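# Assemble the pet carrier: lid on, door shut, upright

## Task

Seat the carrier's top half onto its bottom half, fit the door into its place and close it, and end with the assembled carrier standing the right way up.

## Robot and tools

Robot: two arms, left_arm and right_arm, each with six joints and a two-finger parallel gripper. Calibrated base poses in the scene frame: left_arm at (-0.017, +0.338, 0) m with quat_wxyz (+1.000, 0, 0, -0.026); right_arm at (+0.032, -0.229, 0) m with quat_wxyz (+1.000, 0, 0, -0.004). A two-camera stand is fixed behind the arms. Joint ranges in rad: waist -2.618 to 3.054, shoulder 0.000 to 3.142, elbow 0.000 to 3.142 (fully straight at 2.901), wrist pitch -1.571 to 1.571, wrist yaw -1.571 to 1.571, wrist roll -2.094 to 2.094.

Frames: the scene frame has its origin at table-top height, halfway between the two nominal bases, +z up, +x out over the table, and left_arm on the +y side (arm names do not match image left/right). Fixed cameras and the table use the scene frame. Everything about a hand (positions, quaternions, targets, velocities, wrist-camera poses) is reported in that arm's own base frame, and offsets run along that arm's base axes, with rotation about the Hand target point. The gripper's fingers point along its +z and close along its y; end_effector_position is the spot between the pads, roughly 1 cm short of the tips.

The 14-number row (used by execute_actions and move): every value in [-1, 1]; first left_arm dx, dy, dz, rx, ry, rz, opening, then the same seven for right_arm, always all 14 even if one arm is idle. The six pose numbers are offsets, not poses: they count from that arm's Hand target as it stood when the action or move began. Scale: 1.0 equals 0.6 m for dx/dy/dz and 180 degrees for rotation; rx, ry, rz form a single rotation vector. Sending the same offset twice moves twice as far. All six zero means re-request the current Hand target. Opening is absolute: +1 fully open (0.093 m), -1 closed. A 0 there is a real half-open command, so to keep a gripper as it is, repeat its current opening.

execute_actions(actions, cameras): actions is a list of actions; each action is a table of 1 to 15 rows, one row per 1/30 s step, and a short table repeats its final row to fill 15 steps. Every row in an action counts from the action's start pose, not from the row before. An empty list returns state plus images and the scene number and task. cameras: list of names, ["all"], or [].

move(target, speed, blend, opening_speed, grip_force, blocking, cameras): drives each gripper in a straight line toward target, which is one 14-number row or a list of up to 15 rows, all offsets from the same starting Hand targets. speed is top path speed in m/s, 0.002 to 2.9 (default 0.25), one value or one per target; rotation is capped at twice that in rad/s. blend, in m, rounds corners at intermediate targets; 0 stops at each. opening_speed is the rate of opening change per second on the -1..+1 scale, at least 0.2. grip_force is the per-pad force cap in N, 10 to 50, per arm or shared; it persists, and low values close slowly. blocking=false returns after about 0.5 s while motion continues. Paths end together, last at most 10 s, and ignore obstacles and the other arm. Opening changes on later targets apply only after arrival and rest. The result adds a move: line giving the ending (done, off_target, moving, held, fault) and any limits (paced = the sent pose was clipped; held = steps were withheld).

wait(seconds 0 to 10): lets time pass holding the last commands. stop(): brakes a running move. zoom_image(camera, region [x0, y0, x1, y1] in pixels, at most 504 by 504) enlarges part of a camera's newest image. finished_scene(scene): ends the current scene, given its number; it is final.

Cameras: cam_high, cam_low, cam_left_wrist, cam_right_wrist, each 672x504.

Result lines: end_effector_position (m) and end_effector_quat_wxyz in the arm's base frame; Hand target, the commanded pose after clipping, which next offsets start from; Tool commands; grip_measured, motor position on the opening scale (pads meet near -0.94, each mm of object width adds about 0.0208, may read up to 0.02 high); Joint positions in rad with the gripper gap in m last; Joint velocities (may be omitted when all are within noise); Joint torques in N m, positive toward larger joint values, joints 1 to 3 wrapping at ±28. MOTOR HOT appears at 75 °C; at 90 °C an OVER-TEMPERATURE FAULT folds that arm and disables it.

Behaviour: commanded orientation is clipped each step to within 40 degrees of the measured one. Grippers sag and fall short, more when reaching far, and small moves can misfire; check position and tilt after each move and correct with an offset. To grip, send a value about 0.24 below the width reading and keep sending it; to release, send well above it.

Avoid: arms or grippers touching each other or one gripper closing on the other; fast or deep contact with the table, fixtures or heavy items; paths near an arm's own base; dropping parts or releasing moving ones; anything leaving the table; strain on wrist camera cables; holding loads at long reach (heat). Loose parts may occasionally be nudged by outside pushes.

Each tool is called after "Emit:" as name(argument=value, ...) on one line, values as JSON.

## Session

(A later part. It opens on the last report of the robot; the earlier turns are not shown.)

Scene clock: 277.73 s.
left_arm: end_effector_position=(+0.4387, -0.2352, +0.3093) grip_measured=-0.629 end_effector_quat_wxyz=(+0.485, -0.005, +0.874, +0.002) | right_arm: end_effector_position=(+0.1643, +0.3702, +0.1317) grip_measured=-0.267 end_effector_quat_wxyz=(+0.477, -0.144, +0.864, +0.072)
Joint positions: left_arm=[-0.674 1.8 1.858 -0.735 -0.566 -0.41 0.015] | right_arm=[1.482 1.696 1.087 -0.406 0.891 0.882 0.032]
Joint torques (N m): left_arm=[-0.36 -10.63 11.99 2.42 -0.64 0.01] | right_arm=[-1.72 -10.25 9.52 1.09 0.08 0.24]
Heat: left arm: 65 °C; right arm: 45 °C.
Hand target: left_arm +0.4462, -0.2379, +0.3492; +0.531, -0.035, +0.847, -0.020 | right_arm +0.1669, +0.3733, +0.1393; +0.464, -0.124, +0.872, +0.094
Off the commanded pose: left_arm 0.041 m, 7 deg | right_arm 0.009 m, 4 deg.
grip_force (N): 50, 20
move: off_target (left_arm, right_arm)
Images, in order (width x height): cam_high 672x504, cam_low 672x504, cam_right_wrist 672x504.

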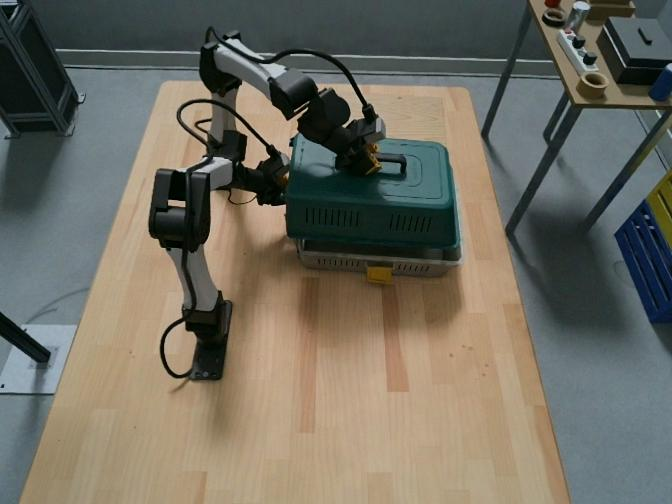

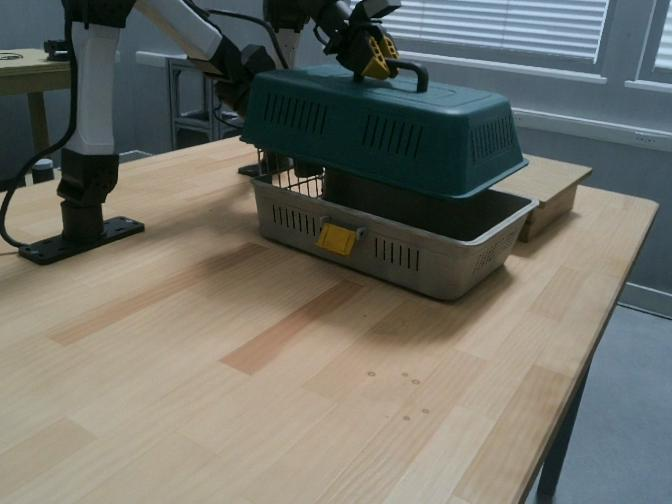

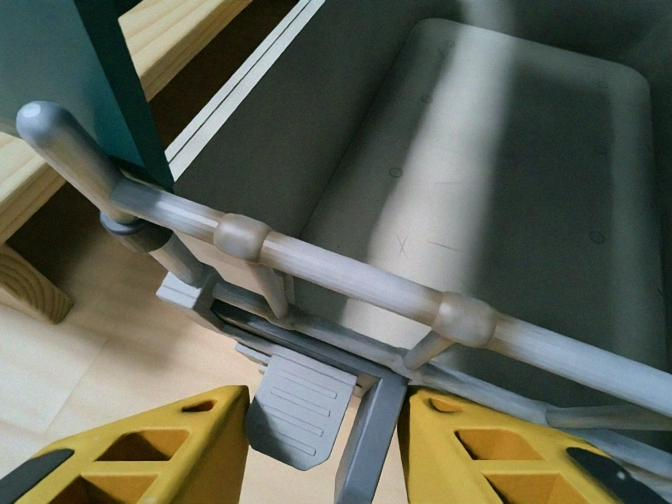

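Emit:
move(target=[[0.05,0,0,0,0,0,-1,0.0,0.0,0.0,0,0.0,0,-1]], cameras=["cam_right_wrist","cam_high","cam_low"], speed=0.06)

Emit:
zoom_image(camera="cam_high", region=[240, 130, 480, 300])

Scene clock: 286.67 s.
left_arm: end_effector_position=(+0.4623, -0.2343, +0.3041) grip_measured=-0.629 end_effector_quat_wxyz=(+0.478, -0.013, +0.878, +0.008) | right_arm: end_effector_position=(+0.1671, +0.3699, +0.1323) grip_measured=-0.270 end_effector_quat_wxyz=(+0.476, -0.138, +0.865, +0.074)
Joint positions: left_arm=[-0.639 1.891 1.968 -0.767 -0.549 -0.406 0.015] | right_arm=[1.474 1.696 1.091 -0.406 0.887 0.887 0.032]
Joint torques (N m): left_arm=[0.32 -11.4 12.56 2.68 -0.44 0.3] | right_arm=[-0.99 -10.19 9.31 1.07 0.12 0.18]
Heat: left arm: 67 °C; right arm: 46 °C.
Hand target: left_arm +0.4763, -0.2379, +0.3492; +0.531, -0.035, +0.847, -0.020 | right_arm +0.1669, +0.3733, +0.1393; +0.464, -0.125, +0.872, +0.094
Off the commanded pose: left_arm 0.047 m, 8 deg | right_arm 0.008 m, 3 deg.
grip_force (N): 50, 20
move: off_target (left_arm, right_arm)
Images, in order (width x height): cam_high 672x504, cam_low 672x504, cam_right_wrist 672x504.

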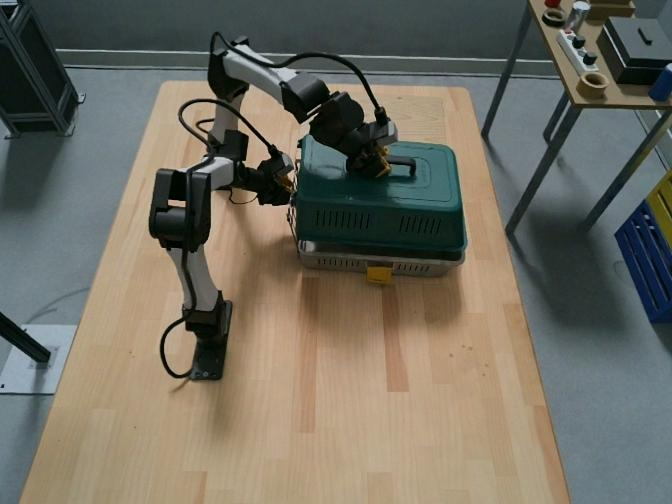

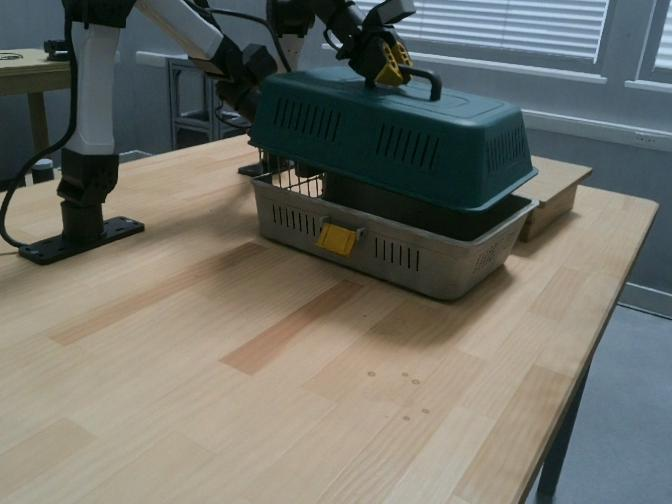

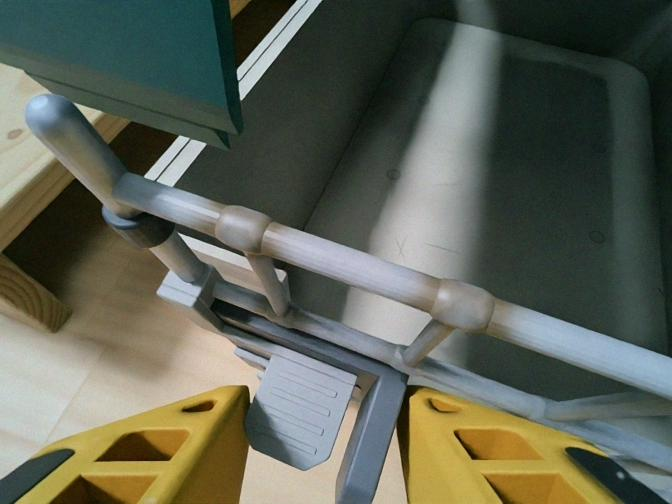

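Scaled by 2.100 from the camera's 672x504 image, which has a finer 960x720 frame.

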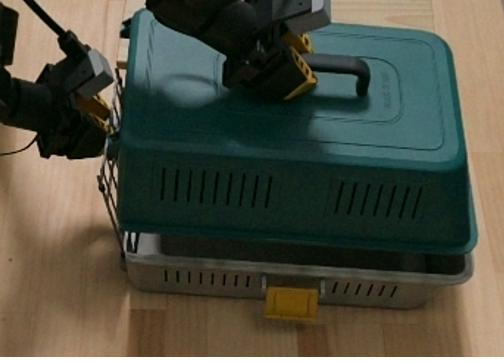

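Emit:
move(target=[[0.018,0.006,0,0,0,0,-1,0.03,0.0,0.0,0,0.05,0,-1]], cameras=["cam_right_wrist","cam_high"], speed=0.06)

Emit:
zoom_image(camera="cam_high", region=[240, 130, 480, 300])

Scene clock: 292.20 s.
left_arm: end_effector_position=(+0.4740, -0.2307, +0.3058) grip_measured=-0.629 end_effector_quat_wxyz=(+0.480, -0.013, +0.877, +0.008) | right_arm: end_effector_position=(+0.1847, +0.3708, +0.1362) grip_measured=-0.271 end_effector_quat_wxyz=(+0.409, -0.126, +0.899, +0.090)
Joint positions: left_arm=[-0.616 1.921 2.011 -0.766 -0.532 -0.385 0.015] | right_arm=[1.376 1.688 1.179 -0.512 0.706 0.89 0.032]
Joint torques (N m): left_arm=[0.39 -11.6 12.19 2.67 -0.37 0.22] | right_arm=[-1.29 -9.22 9.47 1.09 -0.02 0.13]
Heat: left arm: 70 °C; right arm: 46 °C.
Hand target: left_arm +0.4871, -0.2342, +0.3492; +0.531, -0.035, +0.847, -0.020 | right_arm +0.1848, +0.3733, +0.1393; +0.394, -0.117, +0.906, +0.103
Off the commanded pose: left_arm 0.045 m, 8 deg | right_arm 0.004 m, 3 deg.
grip_force (N): 50, 20
move: off_target (left_arm, right_arm)
Images, in order (width x height): cam_high 672x504, cam_right_wrist 672x504.

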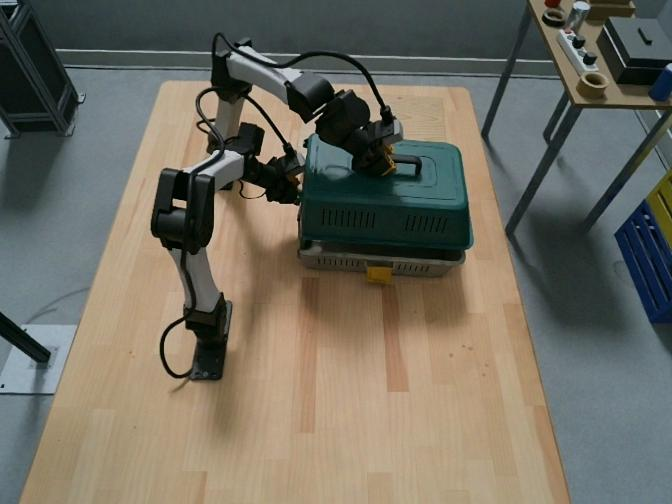

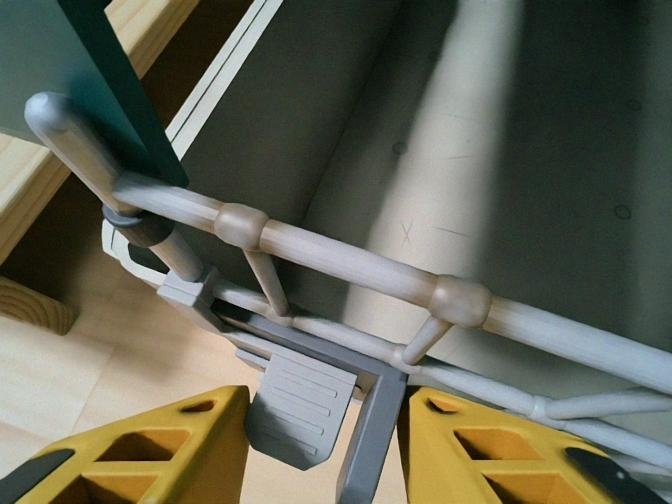

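Scaled by 2.100 from the camera's 672x504 image, which has a finer 960x720 frame.

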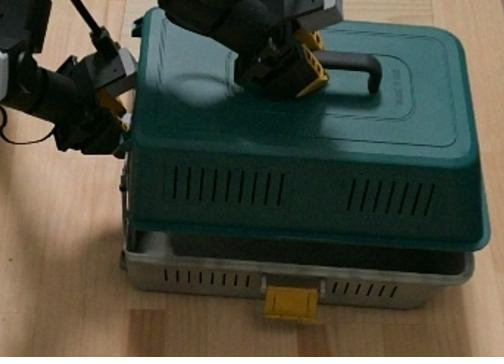

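Emit:
move(target=[[-0.008,0.01,-0.06,0,0,0,-1,0.0,0.0,0.0,0,0.0,0,-1]], cameras=["cam_right_wrist","cam_high"], speed=0.08)

Emit:
zoom_image(camera="cam_high", region=[240, 130, 480, 300])

Scene clock: 297.47 s.
left_arm: end_effector_position=(+0.4811, -0.2312, +0.2738) grip_measured=-0.629 end_effector_quat_wxyz=(+0.485, -0.014, +0.874, +0.004) | right_arm: end_effector_position=(+0.1843, +0.3703, +0.1356) grip_measured=-0.274 end_effector_quat_wxyz=(+0.408, -0.127, +0.900, +0.088)
Joint positions: left_arm=[-0.607 1.899 1.837 -0.596 -0.525 -0.377 0.015] | right_arm=[1.376 1.688 1.179 -0.516 0.704 0.891 0.032]
Joint torques (N m): left_arm=[0.23 -15.79 7.01 2.64 -0.36 0.14] | right_arm=[-1.29 -9.21 9.51 1.14 0.03 0.13]
Heat: left arm: 71 °C; right arm: 46 °C.
Hand target: left_arm +0.4823, -0.2283, +0.3134; +0.531, -0.035, +0.846, -0.020 | right_arm +0.1847, +0.3733, +0.1392; +0.394, -0.117, +0.906, +0.103
Off the commanded pose: left_arm 0.039 m, 7 deg | right_arm 0.005 m, 3 deg.
grip_force (N): 50, 20
move: off_target (left_arm, right_arm)
Images, in order (width x height): cam_high 672x504, cam_right_wrist 672x504.

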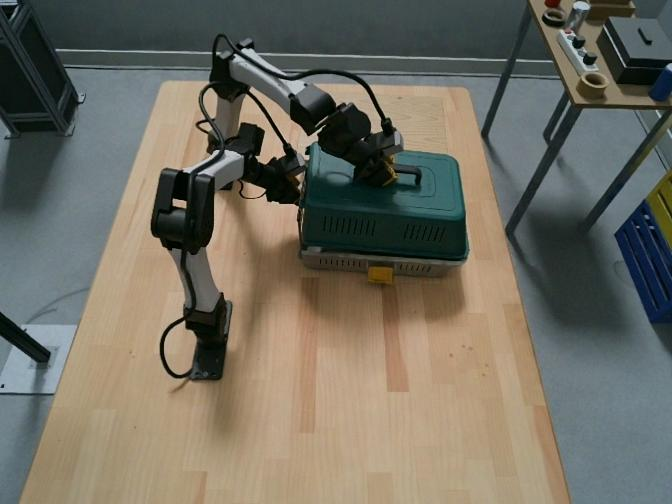

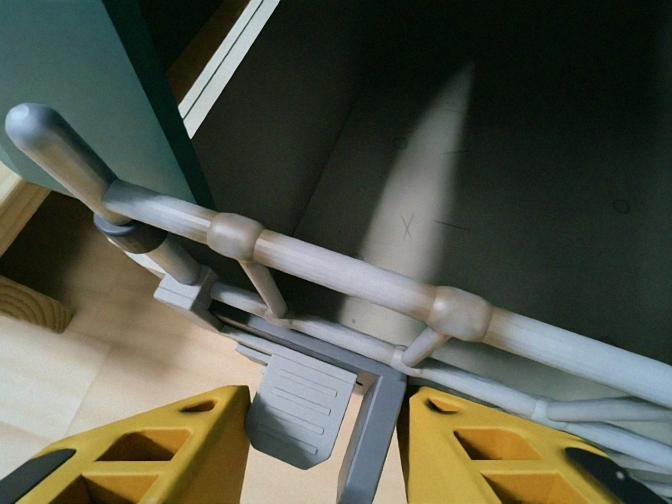

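Scaled by 2.100 from the camera's 672x504 image, which has a finer 960x720 frame.

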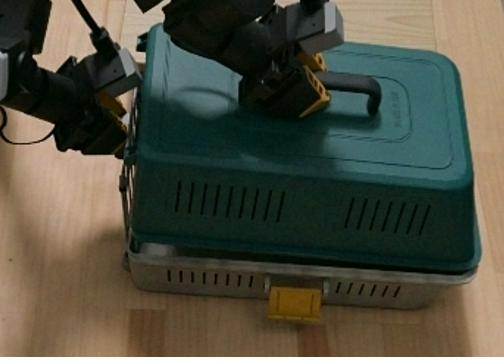

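Emit:
move(target=[[-0.01,0.018,-0.03,0,0,0,-1,0.004,0.0,0.0,0,0.0,0,-1]], cameras=["cam_right_wrist","cam_high"], speed=0.08)

Emit:
zoom_image(camera="cam_high", region=[240, 130, 480, 300])

Scene clock: 301.17 s.
left_arm: end_effector_position=(+0.4783, -0.2241, +0.2597) grip_measured=-0.629 end_effector_quat_wxyz=(+0.496, -0.018, +0.868, -0.001) | right_arm: end_effector_position=(+0.1884, +0.3697, +0.1360) grip_measured=-0.276 end_effector_quat_wxyz=(+0.406, -0.122, +0.901, +0.090)
Joint positions: left_arm=[-0.598 1.846 1.689 -0.468 -0.522 -0.367 0.015] | right_arm=[1.363 1.688 1.181 -0.513 0.695 0.89 0.032]
Joint torques (N m): left_arm=[0.65 -15.77 7.23 2.42 -0.3 0.15] | right_arm=[-0.77 -9.06 9.39 1.16 0.07 0.07]
Heat: left arm: 70 °C; right arm: 46 °C.
Hand target: left_arm +0.4763, -0.2174, +0.2953; +0.531, -0.035, +0.847, -0.020 | right_arm +0.1872, +0.3733, +0.1393; +0.394, -0.117, +0.906, +0.103
Off the commanded pose: left_arm 0.036 m, 6 deg | right_arm 0.005 m, 2 deg.
grip_force (N): 50, 20
move: off_target (left_arm)
Images, in order (width x height): cam_high 672x504, cam_right_wrist 672x504.

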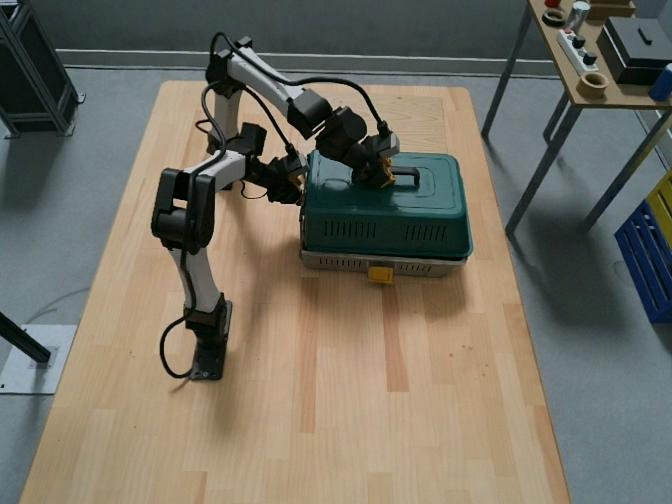

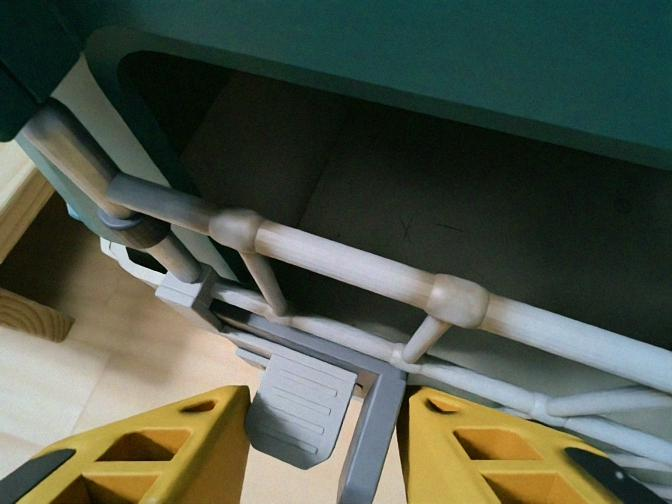

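Scaled by 2.100 from the camera's 672x504 image, which has a finer 960x720 frame.

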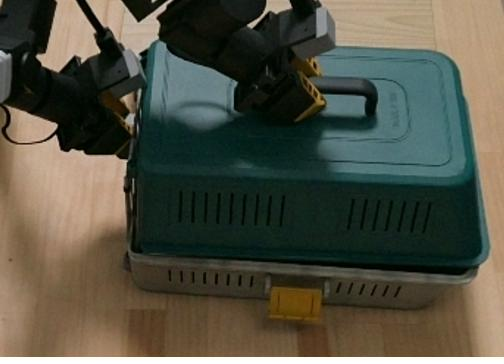

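Emit:
move(target=[[-0.013,-0.006,0.0,0,0,0,-1,0.0,0.0,0.0,0,0.0,0,-1],[-0.013,-0.006,-0.035,0,0.01,0,-1,0.0,0.0,0.0,0,0.0,0,-1]], cameras=["cam_right_wrist","cam_high","cam_low"], speed=0.06)

Emit:
zoom_image(camera="cam_high", region=[240, 130, 480, 300])

Emit:
zoom_image(camera="cam_low", region=[220, 60, 560, 310])

Scene clock: 306.60 s.
left_arm: end_effector_position=(+0.4749, -0.2235, +0.2583) grip_measured=-0.629 end_effector_quat_wxyz=(+0.504, -0.019, +0.864, -0.005) | right_arm: end_effector_position=(+0.1884, +0.3697, +0.1360) grip_measured=-0.276 end_effector_quat_wxyz=(+0.406, -0.122, +0.901, +0.090)
Joint positions: left_arm=[-0.602 1.822 1.638 -0.422 -0.525 -0.367 0.015] | right_arm=[1.363 1.688 1.181 -0.513 0.695 0.89 0.032]
Joint torques (N m): left_arm=[-0.39 -13.89 6.19 2.12 -0.26 -0.09] | right_arm=[-0.77 -9.09 9.39 1.15 0.06 0.07]
Heat: left arm: 69 °C; right arm: 47 °C.
Hand target: left_arm +0.4684, -0.2210, +0.2742; +0.517, -0.035, +0.855, -0.019 | right_arm +0.1872, +0.3733, +0.1393; +0.394, -0.117, +0.906, +0.103
Off the commanded pose: left_arm 0.017 m, 3 deg | right_arm 0.005 m, 2 deg.
grip_force (N): 50, 20
move: off_target (left_arm)
Images, in order (width x height): cam_high 672x504, cam_low 672x504, cam_right_wrist 672x504.

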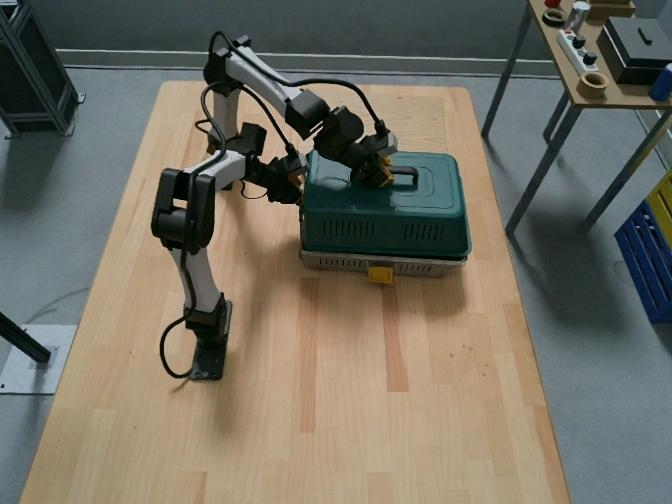

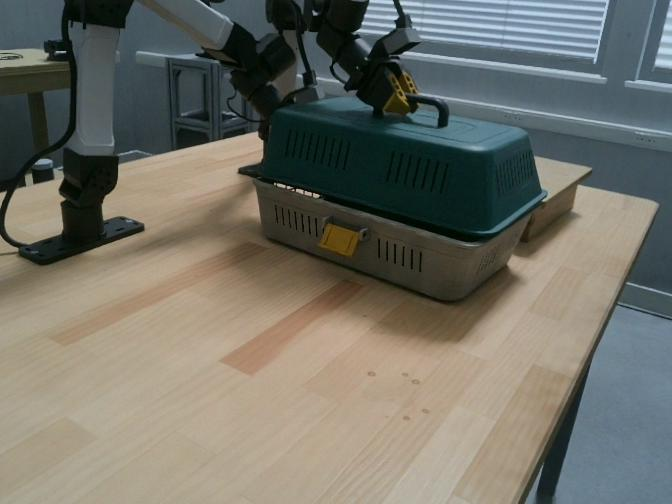

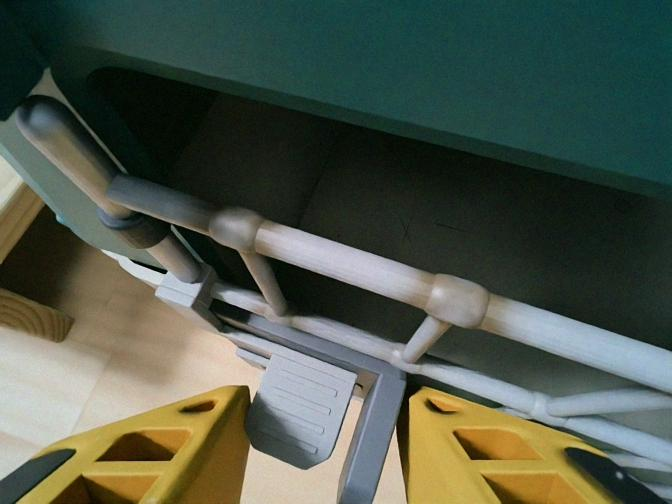

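Scaled by 2.100 from the camera's 672x504 image, which has a finer 960x720 frame.

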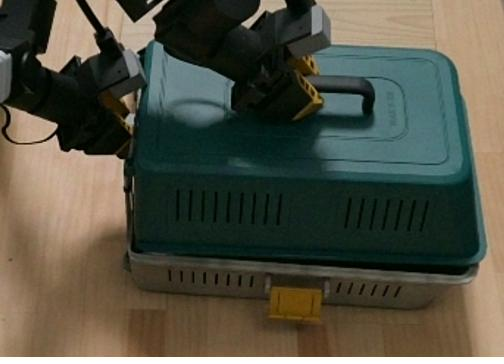

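Scaled by 1.482 from the camera's 672x504 image, which has a finer 960x720 frame.

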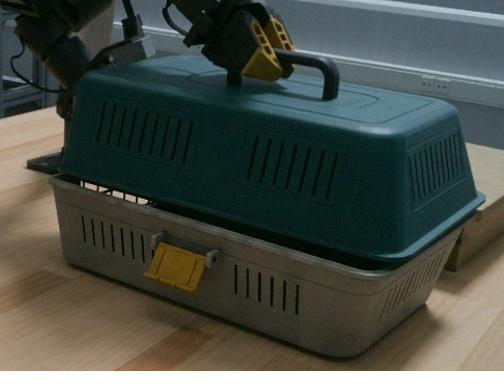

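Emit:
move(target=[[0.0,0.0,0.03,0,-0.01,0,-1,0.0,0.0,0.0,0,0.0,0,-1],[0.0,-0.024,0.03,0,-0.01,0,-1,0.0,0.0,0.0,0,0.0,0,-1]], cameras=["cam_right_wrist","cam_high"], speed=0.06)

Emit:
zoom_image(camera="cam_high", region=[240, 130, 480, 300])

Scene clock: 312.30 s.
left_arm: end_effector_position=(+0.4695, -0.2292, +0.2593) grip_measured=-0.629 end_effector_quat_wxyz=(+0.503, -0.012, +0.864, +0.001) | right_arm: end_effector_position=(+0.1871, +0.3701, +0.1356) grip_measured=-0.276 end_effector_quat_wxyz=(+0.405, -0.124, +0.902, +0.090)
Joint positions: left_arm=[-0.622 1.821 1.644 -0.438 -0.544 -0.364 0.015] | right_arm=[1.365 1.688 1.181 -0.515 0.693 0.89 0.032]
Joint torques (N m): left_arm=[-1.39 -12.15 11.38 2 -0.42 -0.15] | right_arm=[-1.03 -9.09 9.42 1.17 0.09 0.07]
Heat: left arm: 68 °C; right arm: 48 °C.
Hand target: left_arm +0.4684, -0.2354, +0.2922; +0.531, -0.035, +0.847, -0.020 | right_arm +0.1872, +0.3733, +0.1393; +0.394, -0.117, +0.906, +0.103
Off the commanded pose: left_arm 0.034 m, 5 deg | right_arm 0.005 m, 2 deg.
grip_force (N): 50, 20
move: off_target (left_arm)
Images, in order (width x height): cam_high 672x504, cam_right_wrist 672x504.

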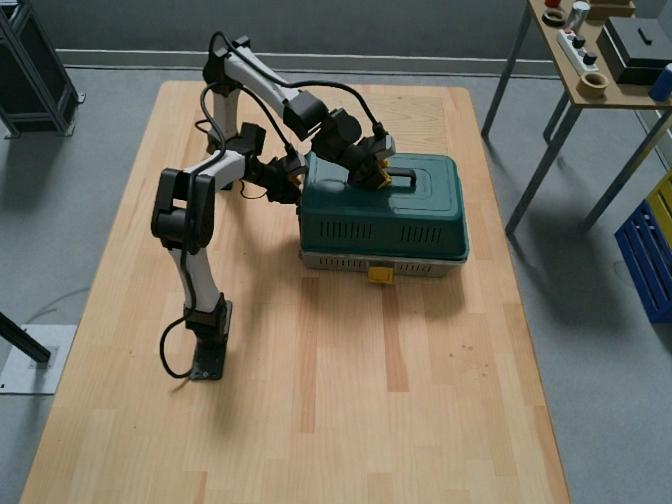

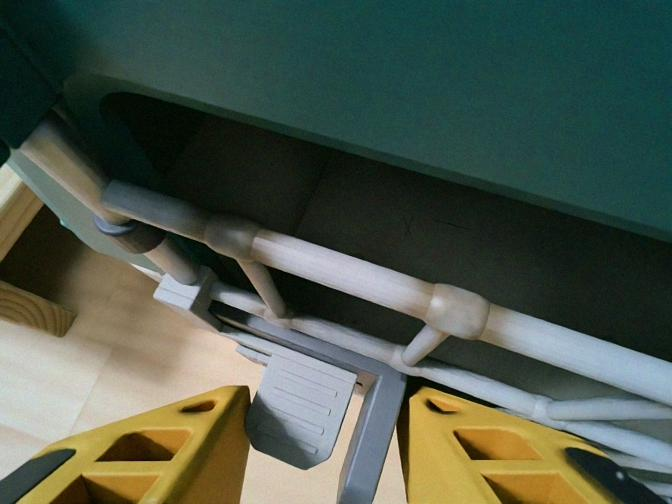

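Scaled by 2.100 from the camera's 672x504 image, which has a finer 960x720 frame.

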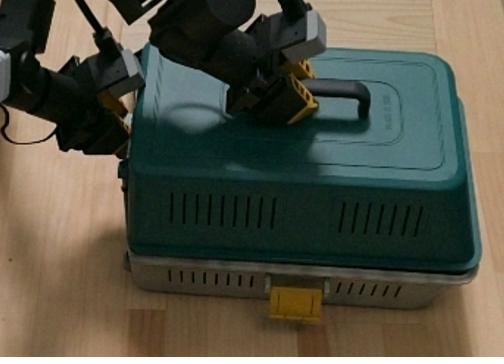

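Emit:
move(target=[[0.003,-0.004,-0.045,0,0.01,0,-1,0.0,0.0,0.0,0,0.0,0,-1]], cameras=["cam_right_wrist","cam_high","cam_low"], speed=0.06)

Emit:
zoom_image(camera="cam_low", region=[220, 60, 560, 310])

Emit:
zoom_image(camera="cam_right_wrist", region=[0, 0, 250, 250])

Scene clock: 316.07 s.
left_arm: end_effector_position=(+0.4696, -0.2294, +0.2594) grip_measured=-0.629 end_effector_quat_wxyz=(+0.503, -0.013, +0.864, +0.000) | right_arm: end_effector_position=(+0.1871, +0.3701, +0.1356) grip_measured=-0.276 end_effector_quat_wxyz=(+0.405, -0.124, +0.902, +0.090)
Joint positions: left_arm=[-0.622 1.821 1.644 -0.437 -0.543 -0.365 0.015] | right_arm=[1.365 1.688 1.181 -0.515 0.693 0.89 0.032]
Joint torques (N m): left_arm=[-1.2 -10.03 7.41 2.36 -0.34 -0.33] | right_arm=[-1.01 -9.06 9.37 1.17 0.08 0.06]
Heat: left arm: 68 °C; right arm: 48 °C.
Hand target: left_arm +0.4702, -0.2378, +0.2652; +0.517, -0.035, +0.855, -0.019 | right_arm +0.1872, +0.3733, +0.1393; +0.394, -0.117, +0.906, +0.103
Off the commanded pose: left_arm 0.010 m, 4 deg | right_arm 0.005 m, 2 deg.
grip_force (N): 50, 20
move: off_target (left_arm)
Images, in order (width x height): cam_high 672x504, cam_low 672x504, cam_right_wrist 672x504.

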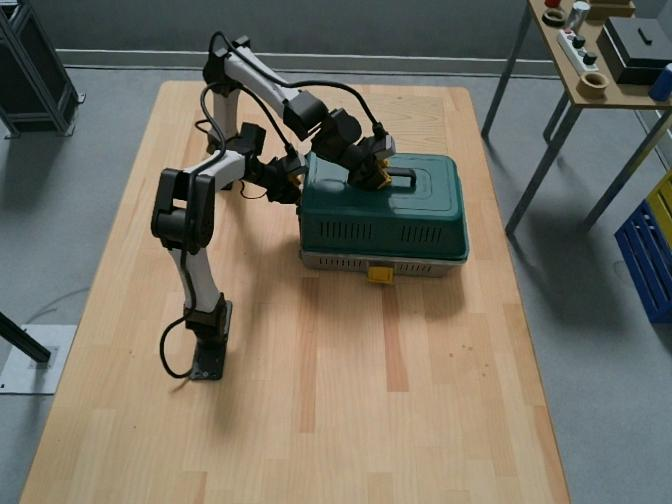

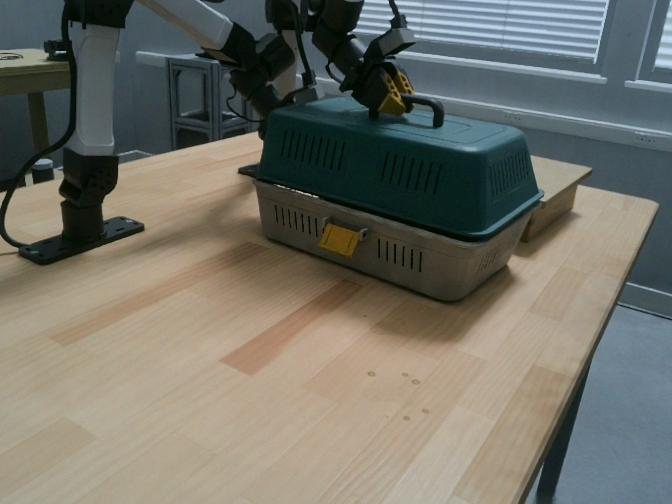

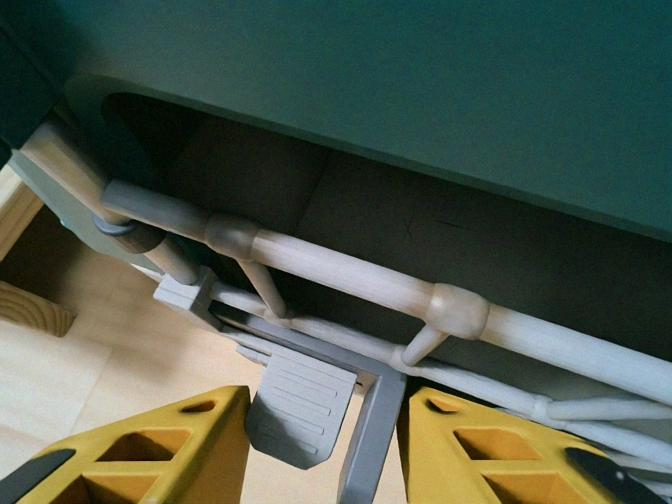

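Scaled by 1.482 from the camera's 672x504 image, which has a finer 960x720 frame.

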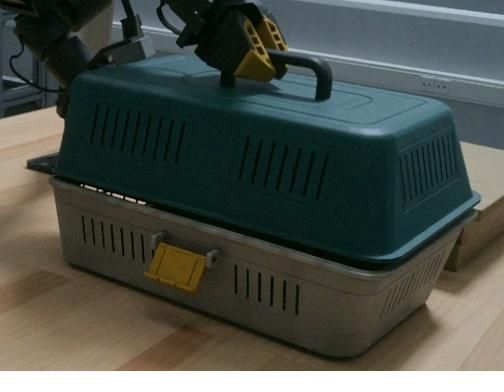

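Scaled by 2.016 from the camera's 672x504 image, which has a finer 960x720 frame.

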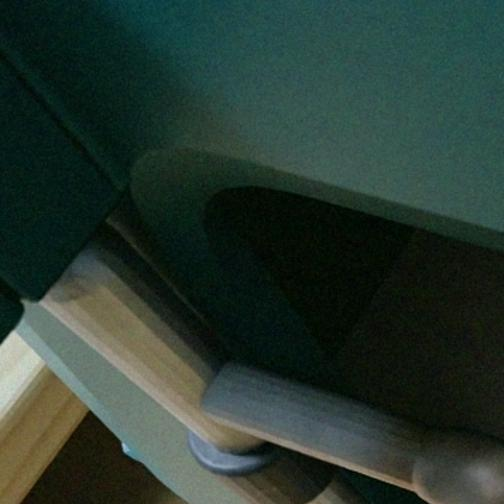

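Emit:
move(target=[[0.0,-0.012,0.015,0,-0.0,0,-1,0.0,0.0,0.0,0,0.0,0,-1],[0.0,-0.012,-0.01,0,0.0,0,-1,0.0,0.0,0.0,0,0.0,0,-1]], cameras=["cam_right_wrist","cam_high","cam_low"], speed=0.06)

Emit:
zoom_image(camera="cam_low", region=[220, 60, 560, 310])

Emit:
zoom_image(camera="cam_right_wrist", region=[0, 0, 250, 250])

Scene clock: 323.50 s.
left_arm: end_effector_position=(+0.4691, -0.2372, +0.2522) grip_measured=-0.629 end_effector_quat_wxyz=(+0.501, -0.007, +0.866, +0.003) | right_arm: end_effector_position=(+0.1868, +0.3700, +0.1357) grip_measured=-0.277 end_effector_quat_wxyz=(+0.405, -0.125, +0.901, +0.090)
Joint positions: left_arm=[-0.637 1.839 1.645 -0.432 -0.552 -0.366 0.015] | right_arm=[1.366 1.688 1.181 -0.516 0.693 0.889 0.032]
Joint torques (N m): left_arm=[-1.1 -10.4 7.27 2.41 -0.37 -0.42] | right_arm=[-1.1 -9.03 9.44 1.18 0.08 0.08]
Heat: left arm: 67 °C; right arm: 49 °C.
Hand target: left_arm +0.4703, -0.2449, +0.2592; +0.517, -0.035, +0.855, -0.019 | right_arm +0.1872, +0.3733, +0.1393; +0.394, -0.117, +0.906, +0.103
Off the commanded pose: left_arm 0.011 m, 5 deg | right_arm 0.005 m, 2 deg.
grip_force (N): 50, 20
move: off_target (left_arm)
Images, in order (width x height): cam_high 672x504, cam_low 672x504, cam_right_wrist 672x504.

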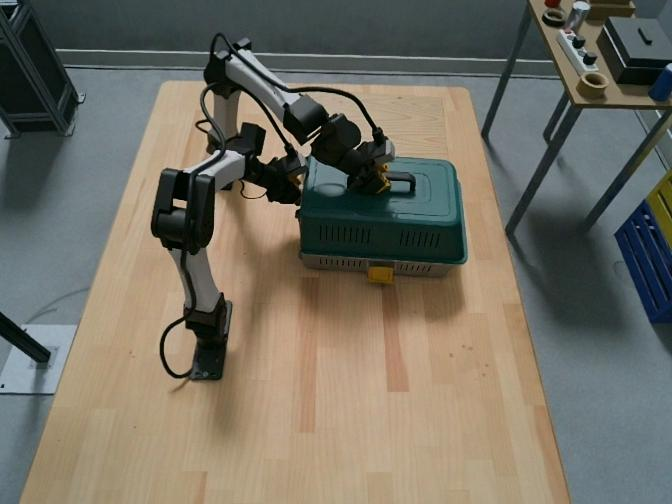

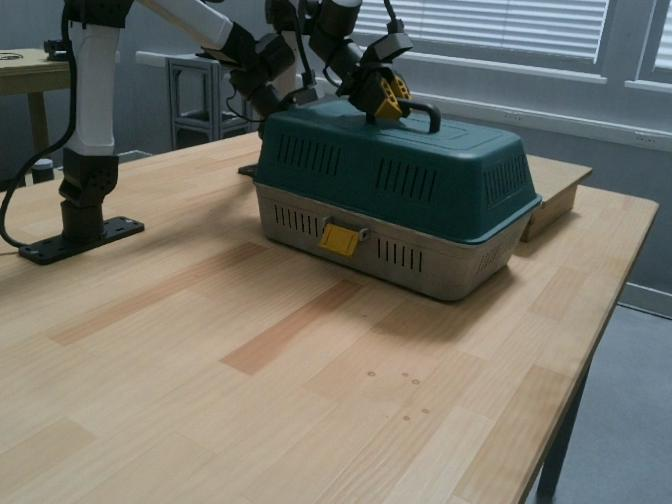

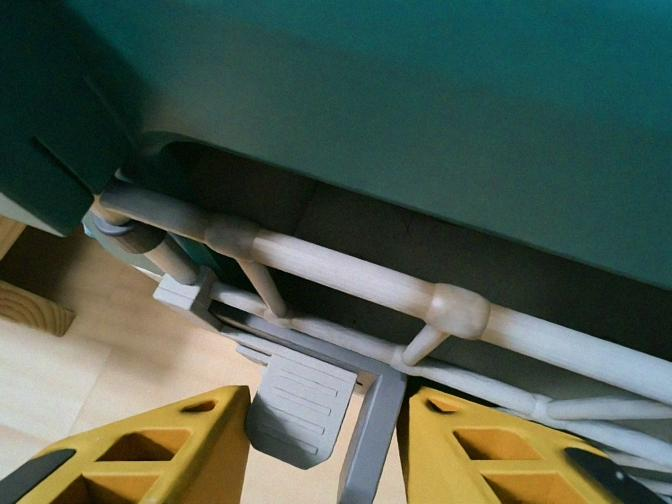

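Scaled by 1.482 from the camera's 672x504 image, which has a finer 960x720 frame.

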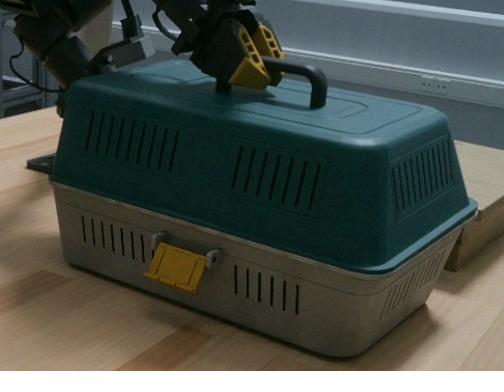

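Scaled by 2.016 from the camera's 672x504 image, which has a finer 960x720 frame.

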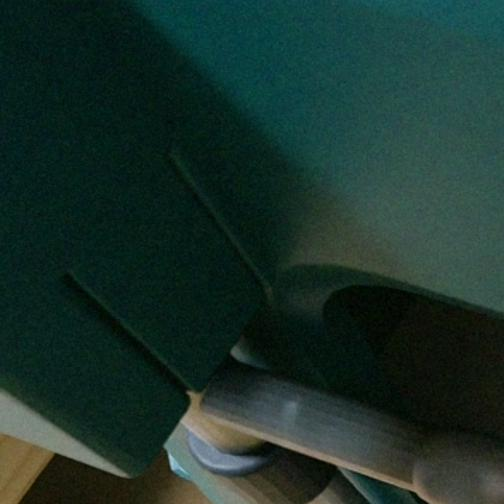

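Emit:
move(target=[[0.0,0.0,-0.008,0,0.0,0,-1,0.0,0.0,0.0,0,0.0,0,-1],[0.0,0.0,-0.008,0,0.0,0,-1,0.0,0.0,0.0,0,0.0,0,0.3],[0.0,0.0,-0.008,0,0.0,0,0.6,-0.15,-0.04,0.02,0,0.0,0,0.3],[-0.004,0.0,-0.004,0,0.0,0,0.6,-0.2,-0.06,0.15,0,0.0,0,0.3],[-0.16,0.0,0.1,0,0.0,0,0.6,-0.27,-0.17,0.3,0,-0.09,0.11,0.3],[-0.35,0.2,0.25,0,0.0,0,0.6,-0.27,-0.17,0.3,0,-0.09,0.11,0.3]], cameras=["all"], speed=0.1, opening_speed=0.8, grip_force=50)

Emit:
zoom_image(camera="cam_right_wrist", region=[250, 100, 672, 480])

Scene clock: 339.90 s.
left_arm: end_effector_position=(+0.4243, -0.2507, +0.2721) grip_measured=+0.598 end_effector_quat_wxyz=(+0.502, -0.020, +0.864, -0.010) | right_arm: end_effector_position=(+0.0430, +0.3076, +0.2765) grip_measured=+0.298 end_effector_quat_wxyz=(+0.444, -0.201, +0.863, +0.135)
Joint positions: left_arm=[-0.735 1.743 1.611 -0.524 -0.625 -0.465 0.074] | right_arm=[1.883 1.44 1.473 -1.306 0.933 1.274 0.059]
Joint torques (N m): left_arm=[-0.28 -13.31 6.78 1.92 -0.43 0] | right_arm=[0.2 -7.25 5.79 0.69 0.69 -0.15]
Heat: left arm: 66 °C; right arm: 50 °C.
Hand target: left_arm +0.4176, -0.2449, +0.2904; +0.517, -0.035, +0.855, -0.019 (not the last commanded pose) | right_arm +0.0447, +0.3017, +0.2775; +0.450, -0.208, +0.859, +0.130 (not the last commanded pose)
Off the commanded pose: left_arm 0.248 m, 3 deg | right_arm 0.059 m, 13 deg.
move: off_target (left_arm, right_arm; path cut at 10 s); path passed 4 of 6 targets; target 3's new opening was sent with left_arm's hand 0.008 m and 3 deg from that target

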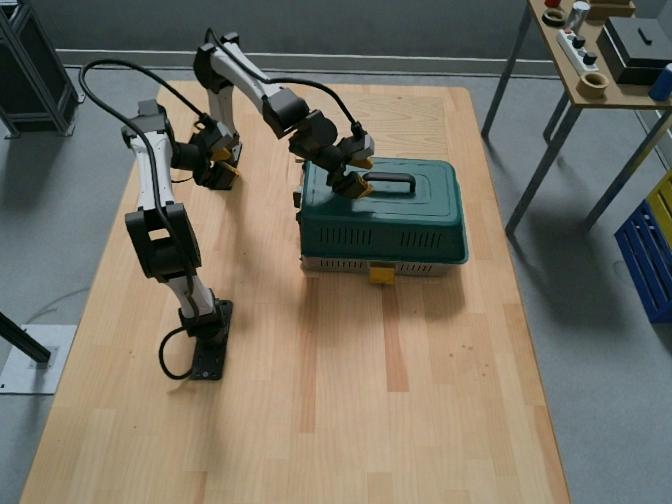

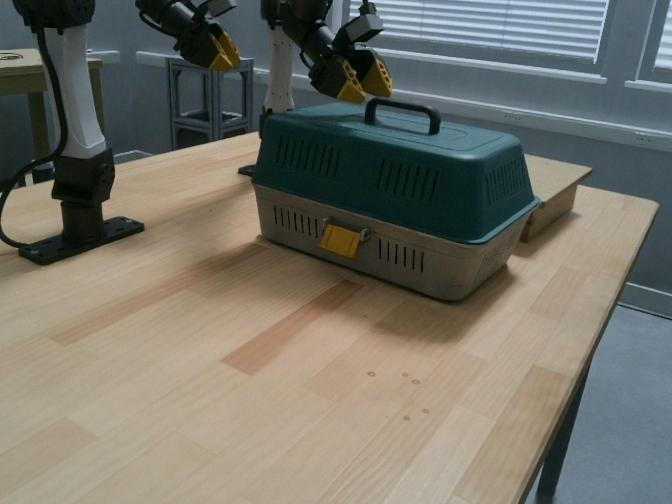

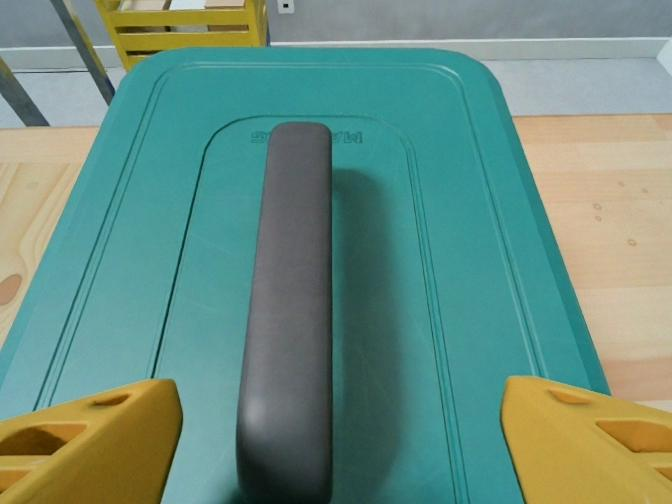

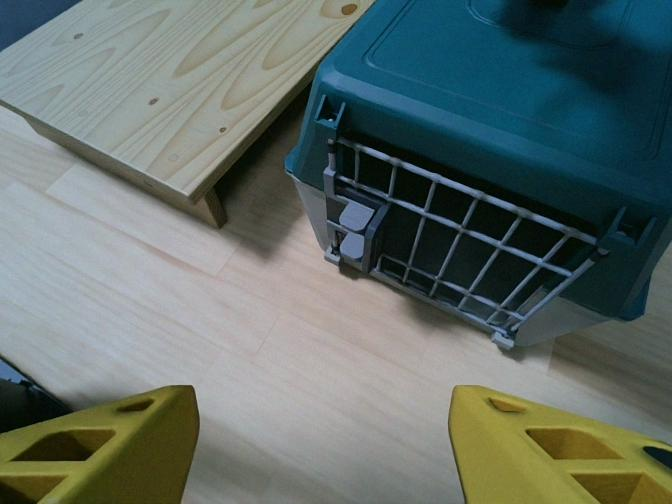

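Scaled by 1.194 from the camera's 672x504 image, which has a finer 960x720 frame.

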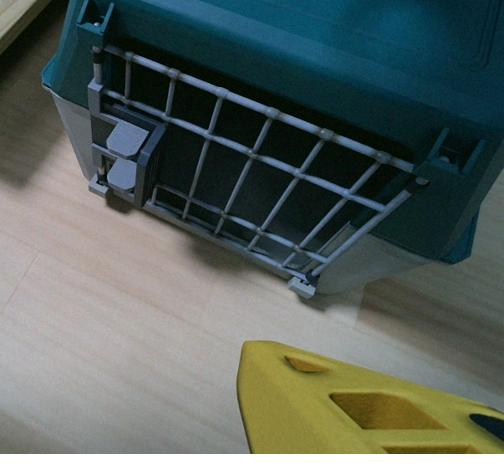

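Emit:
zoom_image(camera="cam_right_wrist", region=[570, 170, 672, 290])

Emit:
move(target=[-0.15,0.15,0.2,0,0,0,0.6,0,0,0.05,0,0,0,0.3], cameras=["cam_high","cam_low"])

Scaled by 4.200 from the camera's 672x504 image, which has a finer 960x720 frame.

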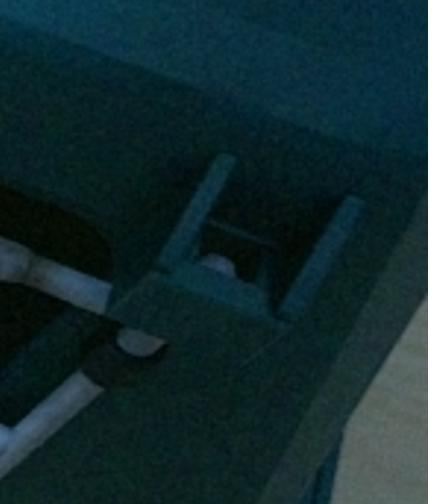

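Scene clock: 343.40 s.
left_arm: end_effector_position=(+0.3282, -0.1582, +0.3994) grip_measured=+0.598 end_effector_quat_wxyz=(+0.508, -0.028, +0.861, -0.012) | right_arm: end_effector_position=(+0.0456, +0.3000, +0.3002) grip_measured=+0.298 end_effector_quat_wxyz=(+0.446, -0.207, +0.862, +0.126)
Joint positions: left_arm=[-0.723 1.416 1.815 -1.037 -0.625 -0.466 0.074] | right_arm=[1.883 1.453 1.585 -1.425 0.936 1.27 0.059]
Joint torques (N m): left_arm=[0.51 -5.53 8.29 1.95 -0.26 0.16] | right_arm=[0.23 -4.79 9.76 0.64 0.68 -0.11]
Heat: left arm: 66 °C; right arm: 49 °C.
Hand target: left_arm +0.3276, -0.1549, +0.4104; +0.517, -0.035, +0.855, -0.019 | right_arm +0.0447, +0.3017, +0.3076; +0.450, -0.208, +0.859, +0.130
Off the commanded pose: left_arm 0.012 m, 2 deg | right_arm 0.008 m, 1 deg.
move: off_target (left_arm)
Images, in order (width x height): cam_high 672x504, cam_low 672x504.

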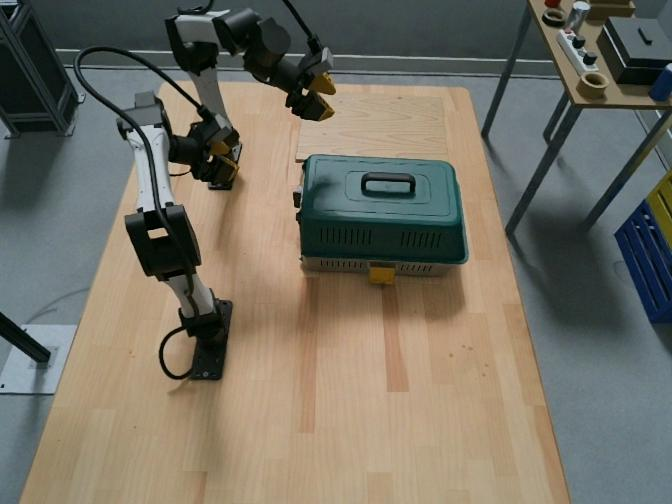

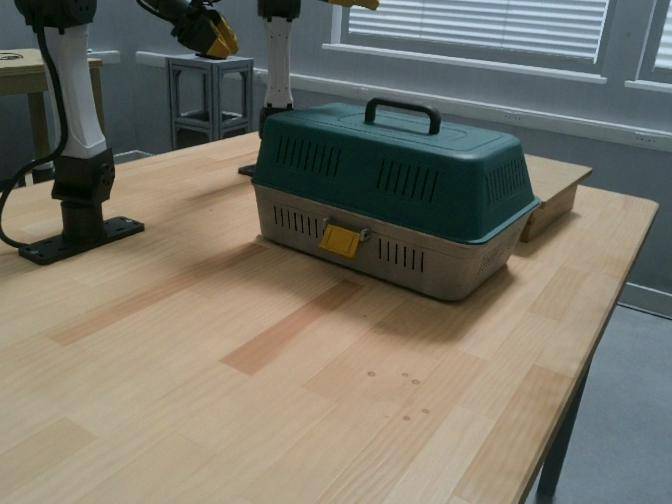

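Emit:
finished_scene(scene=2)

The scene is finished: the task was done.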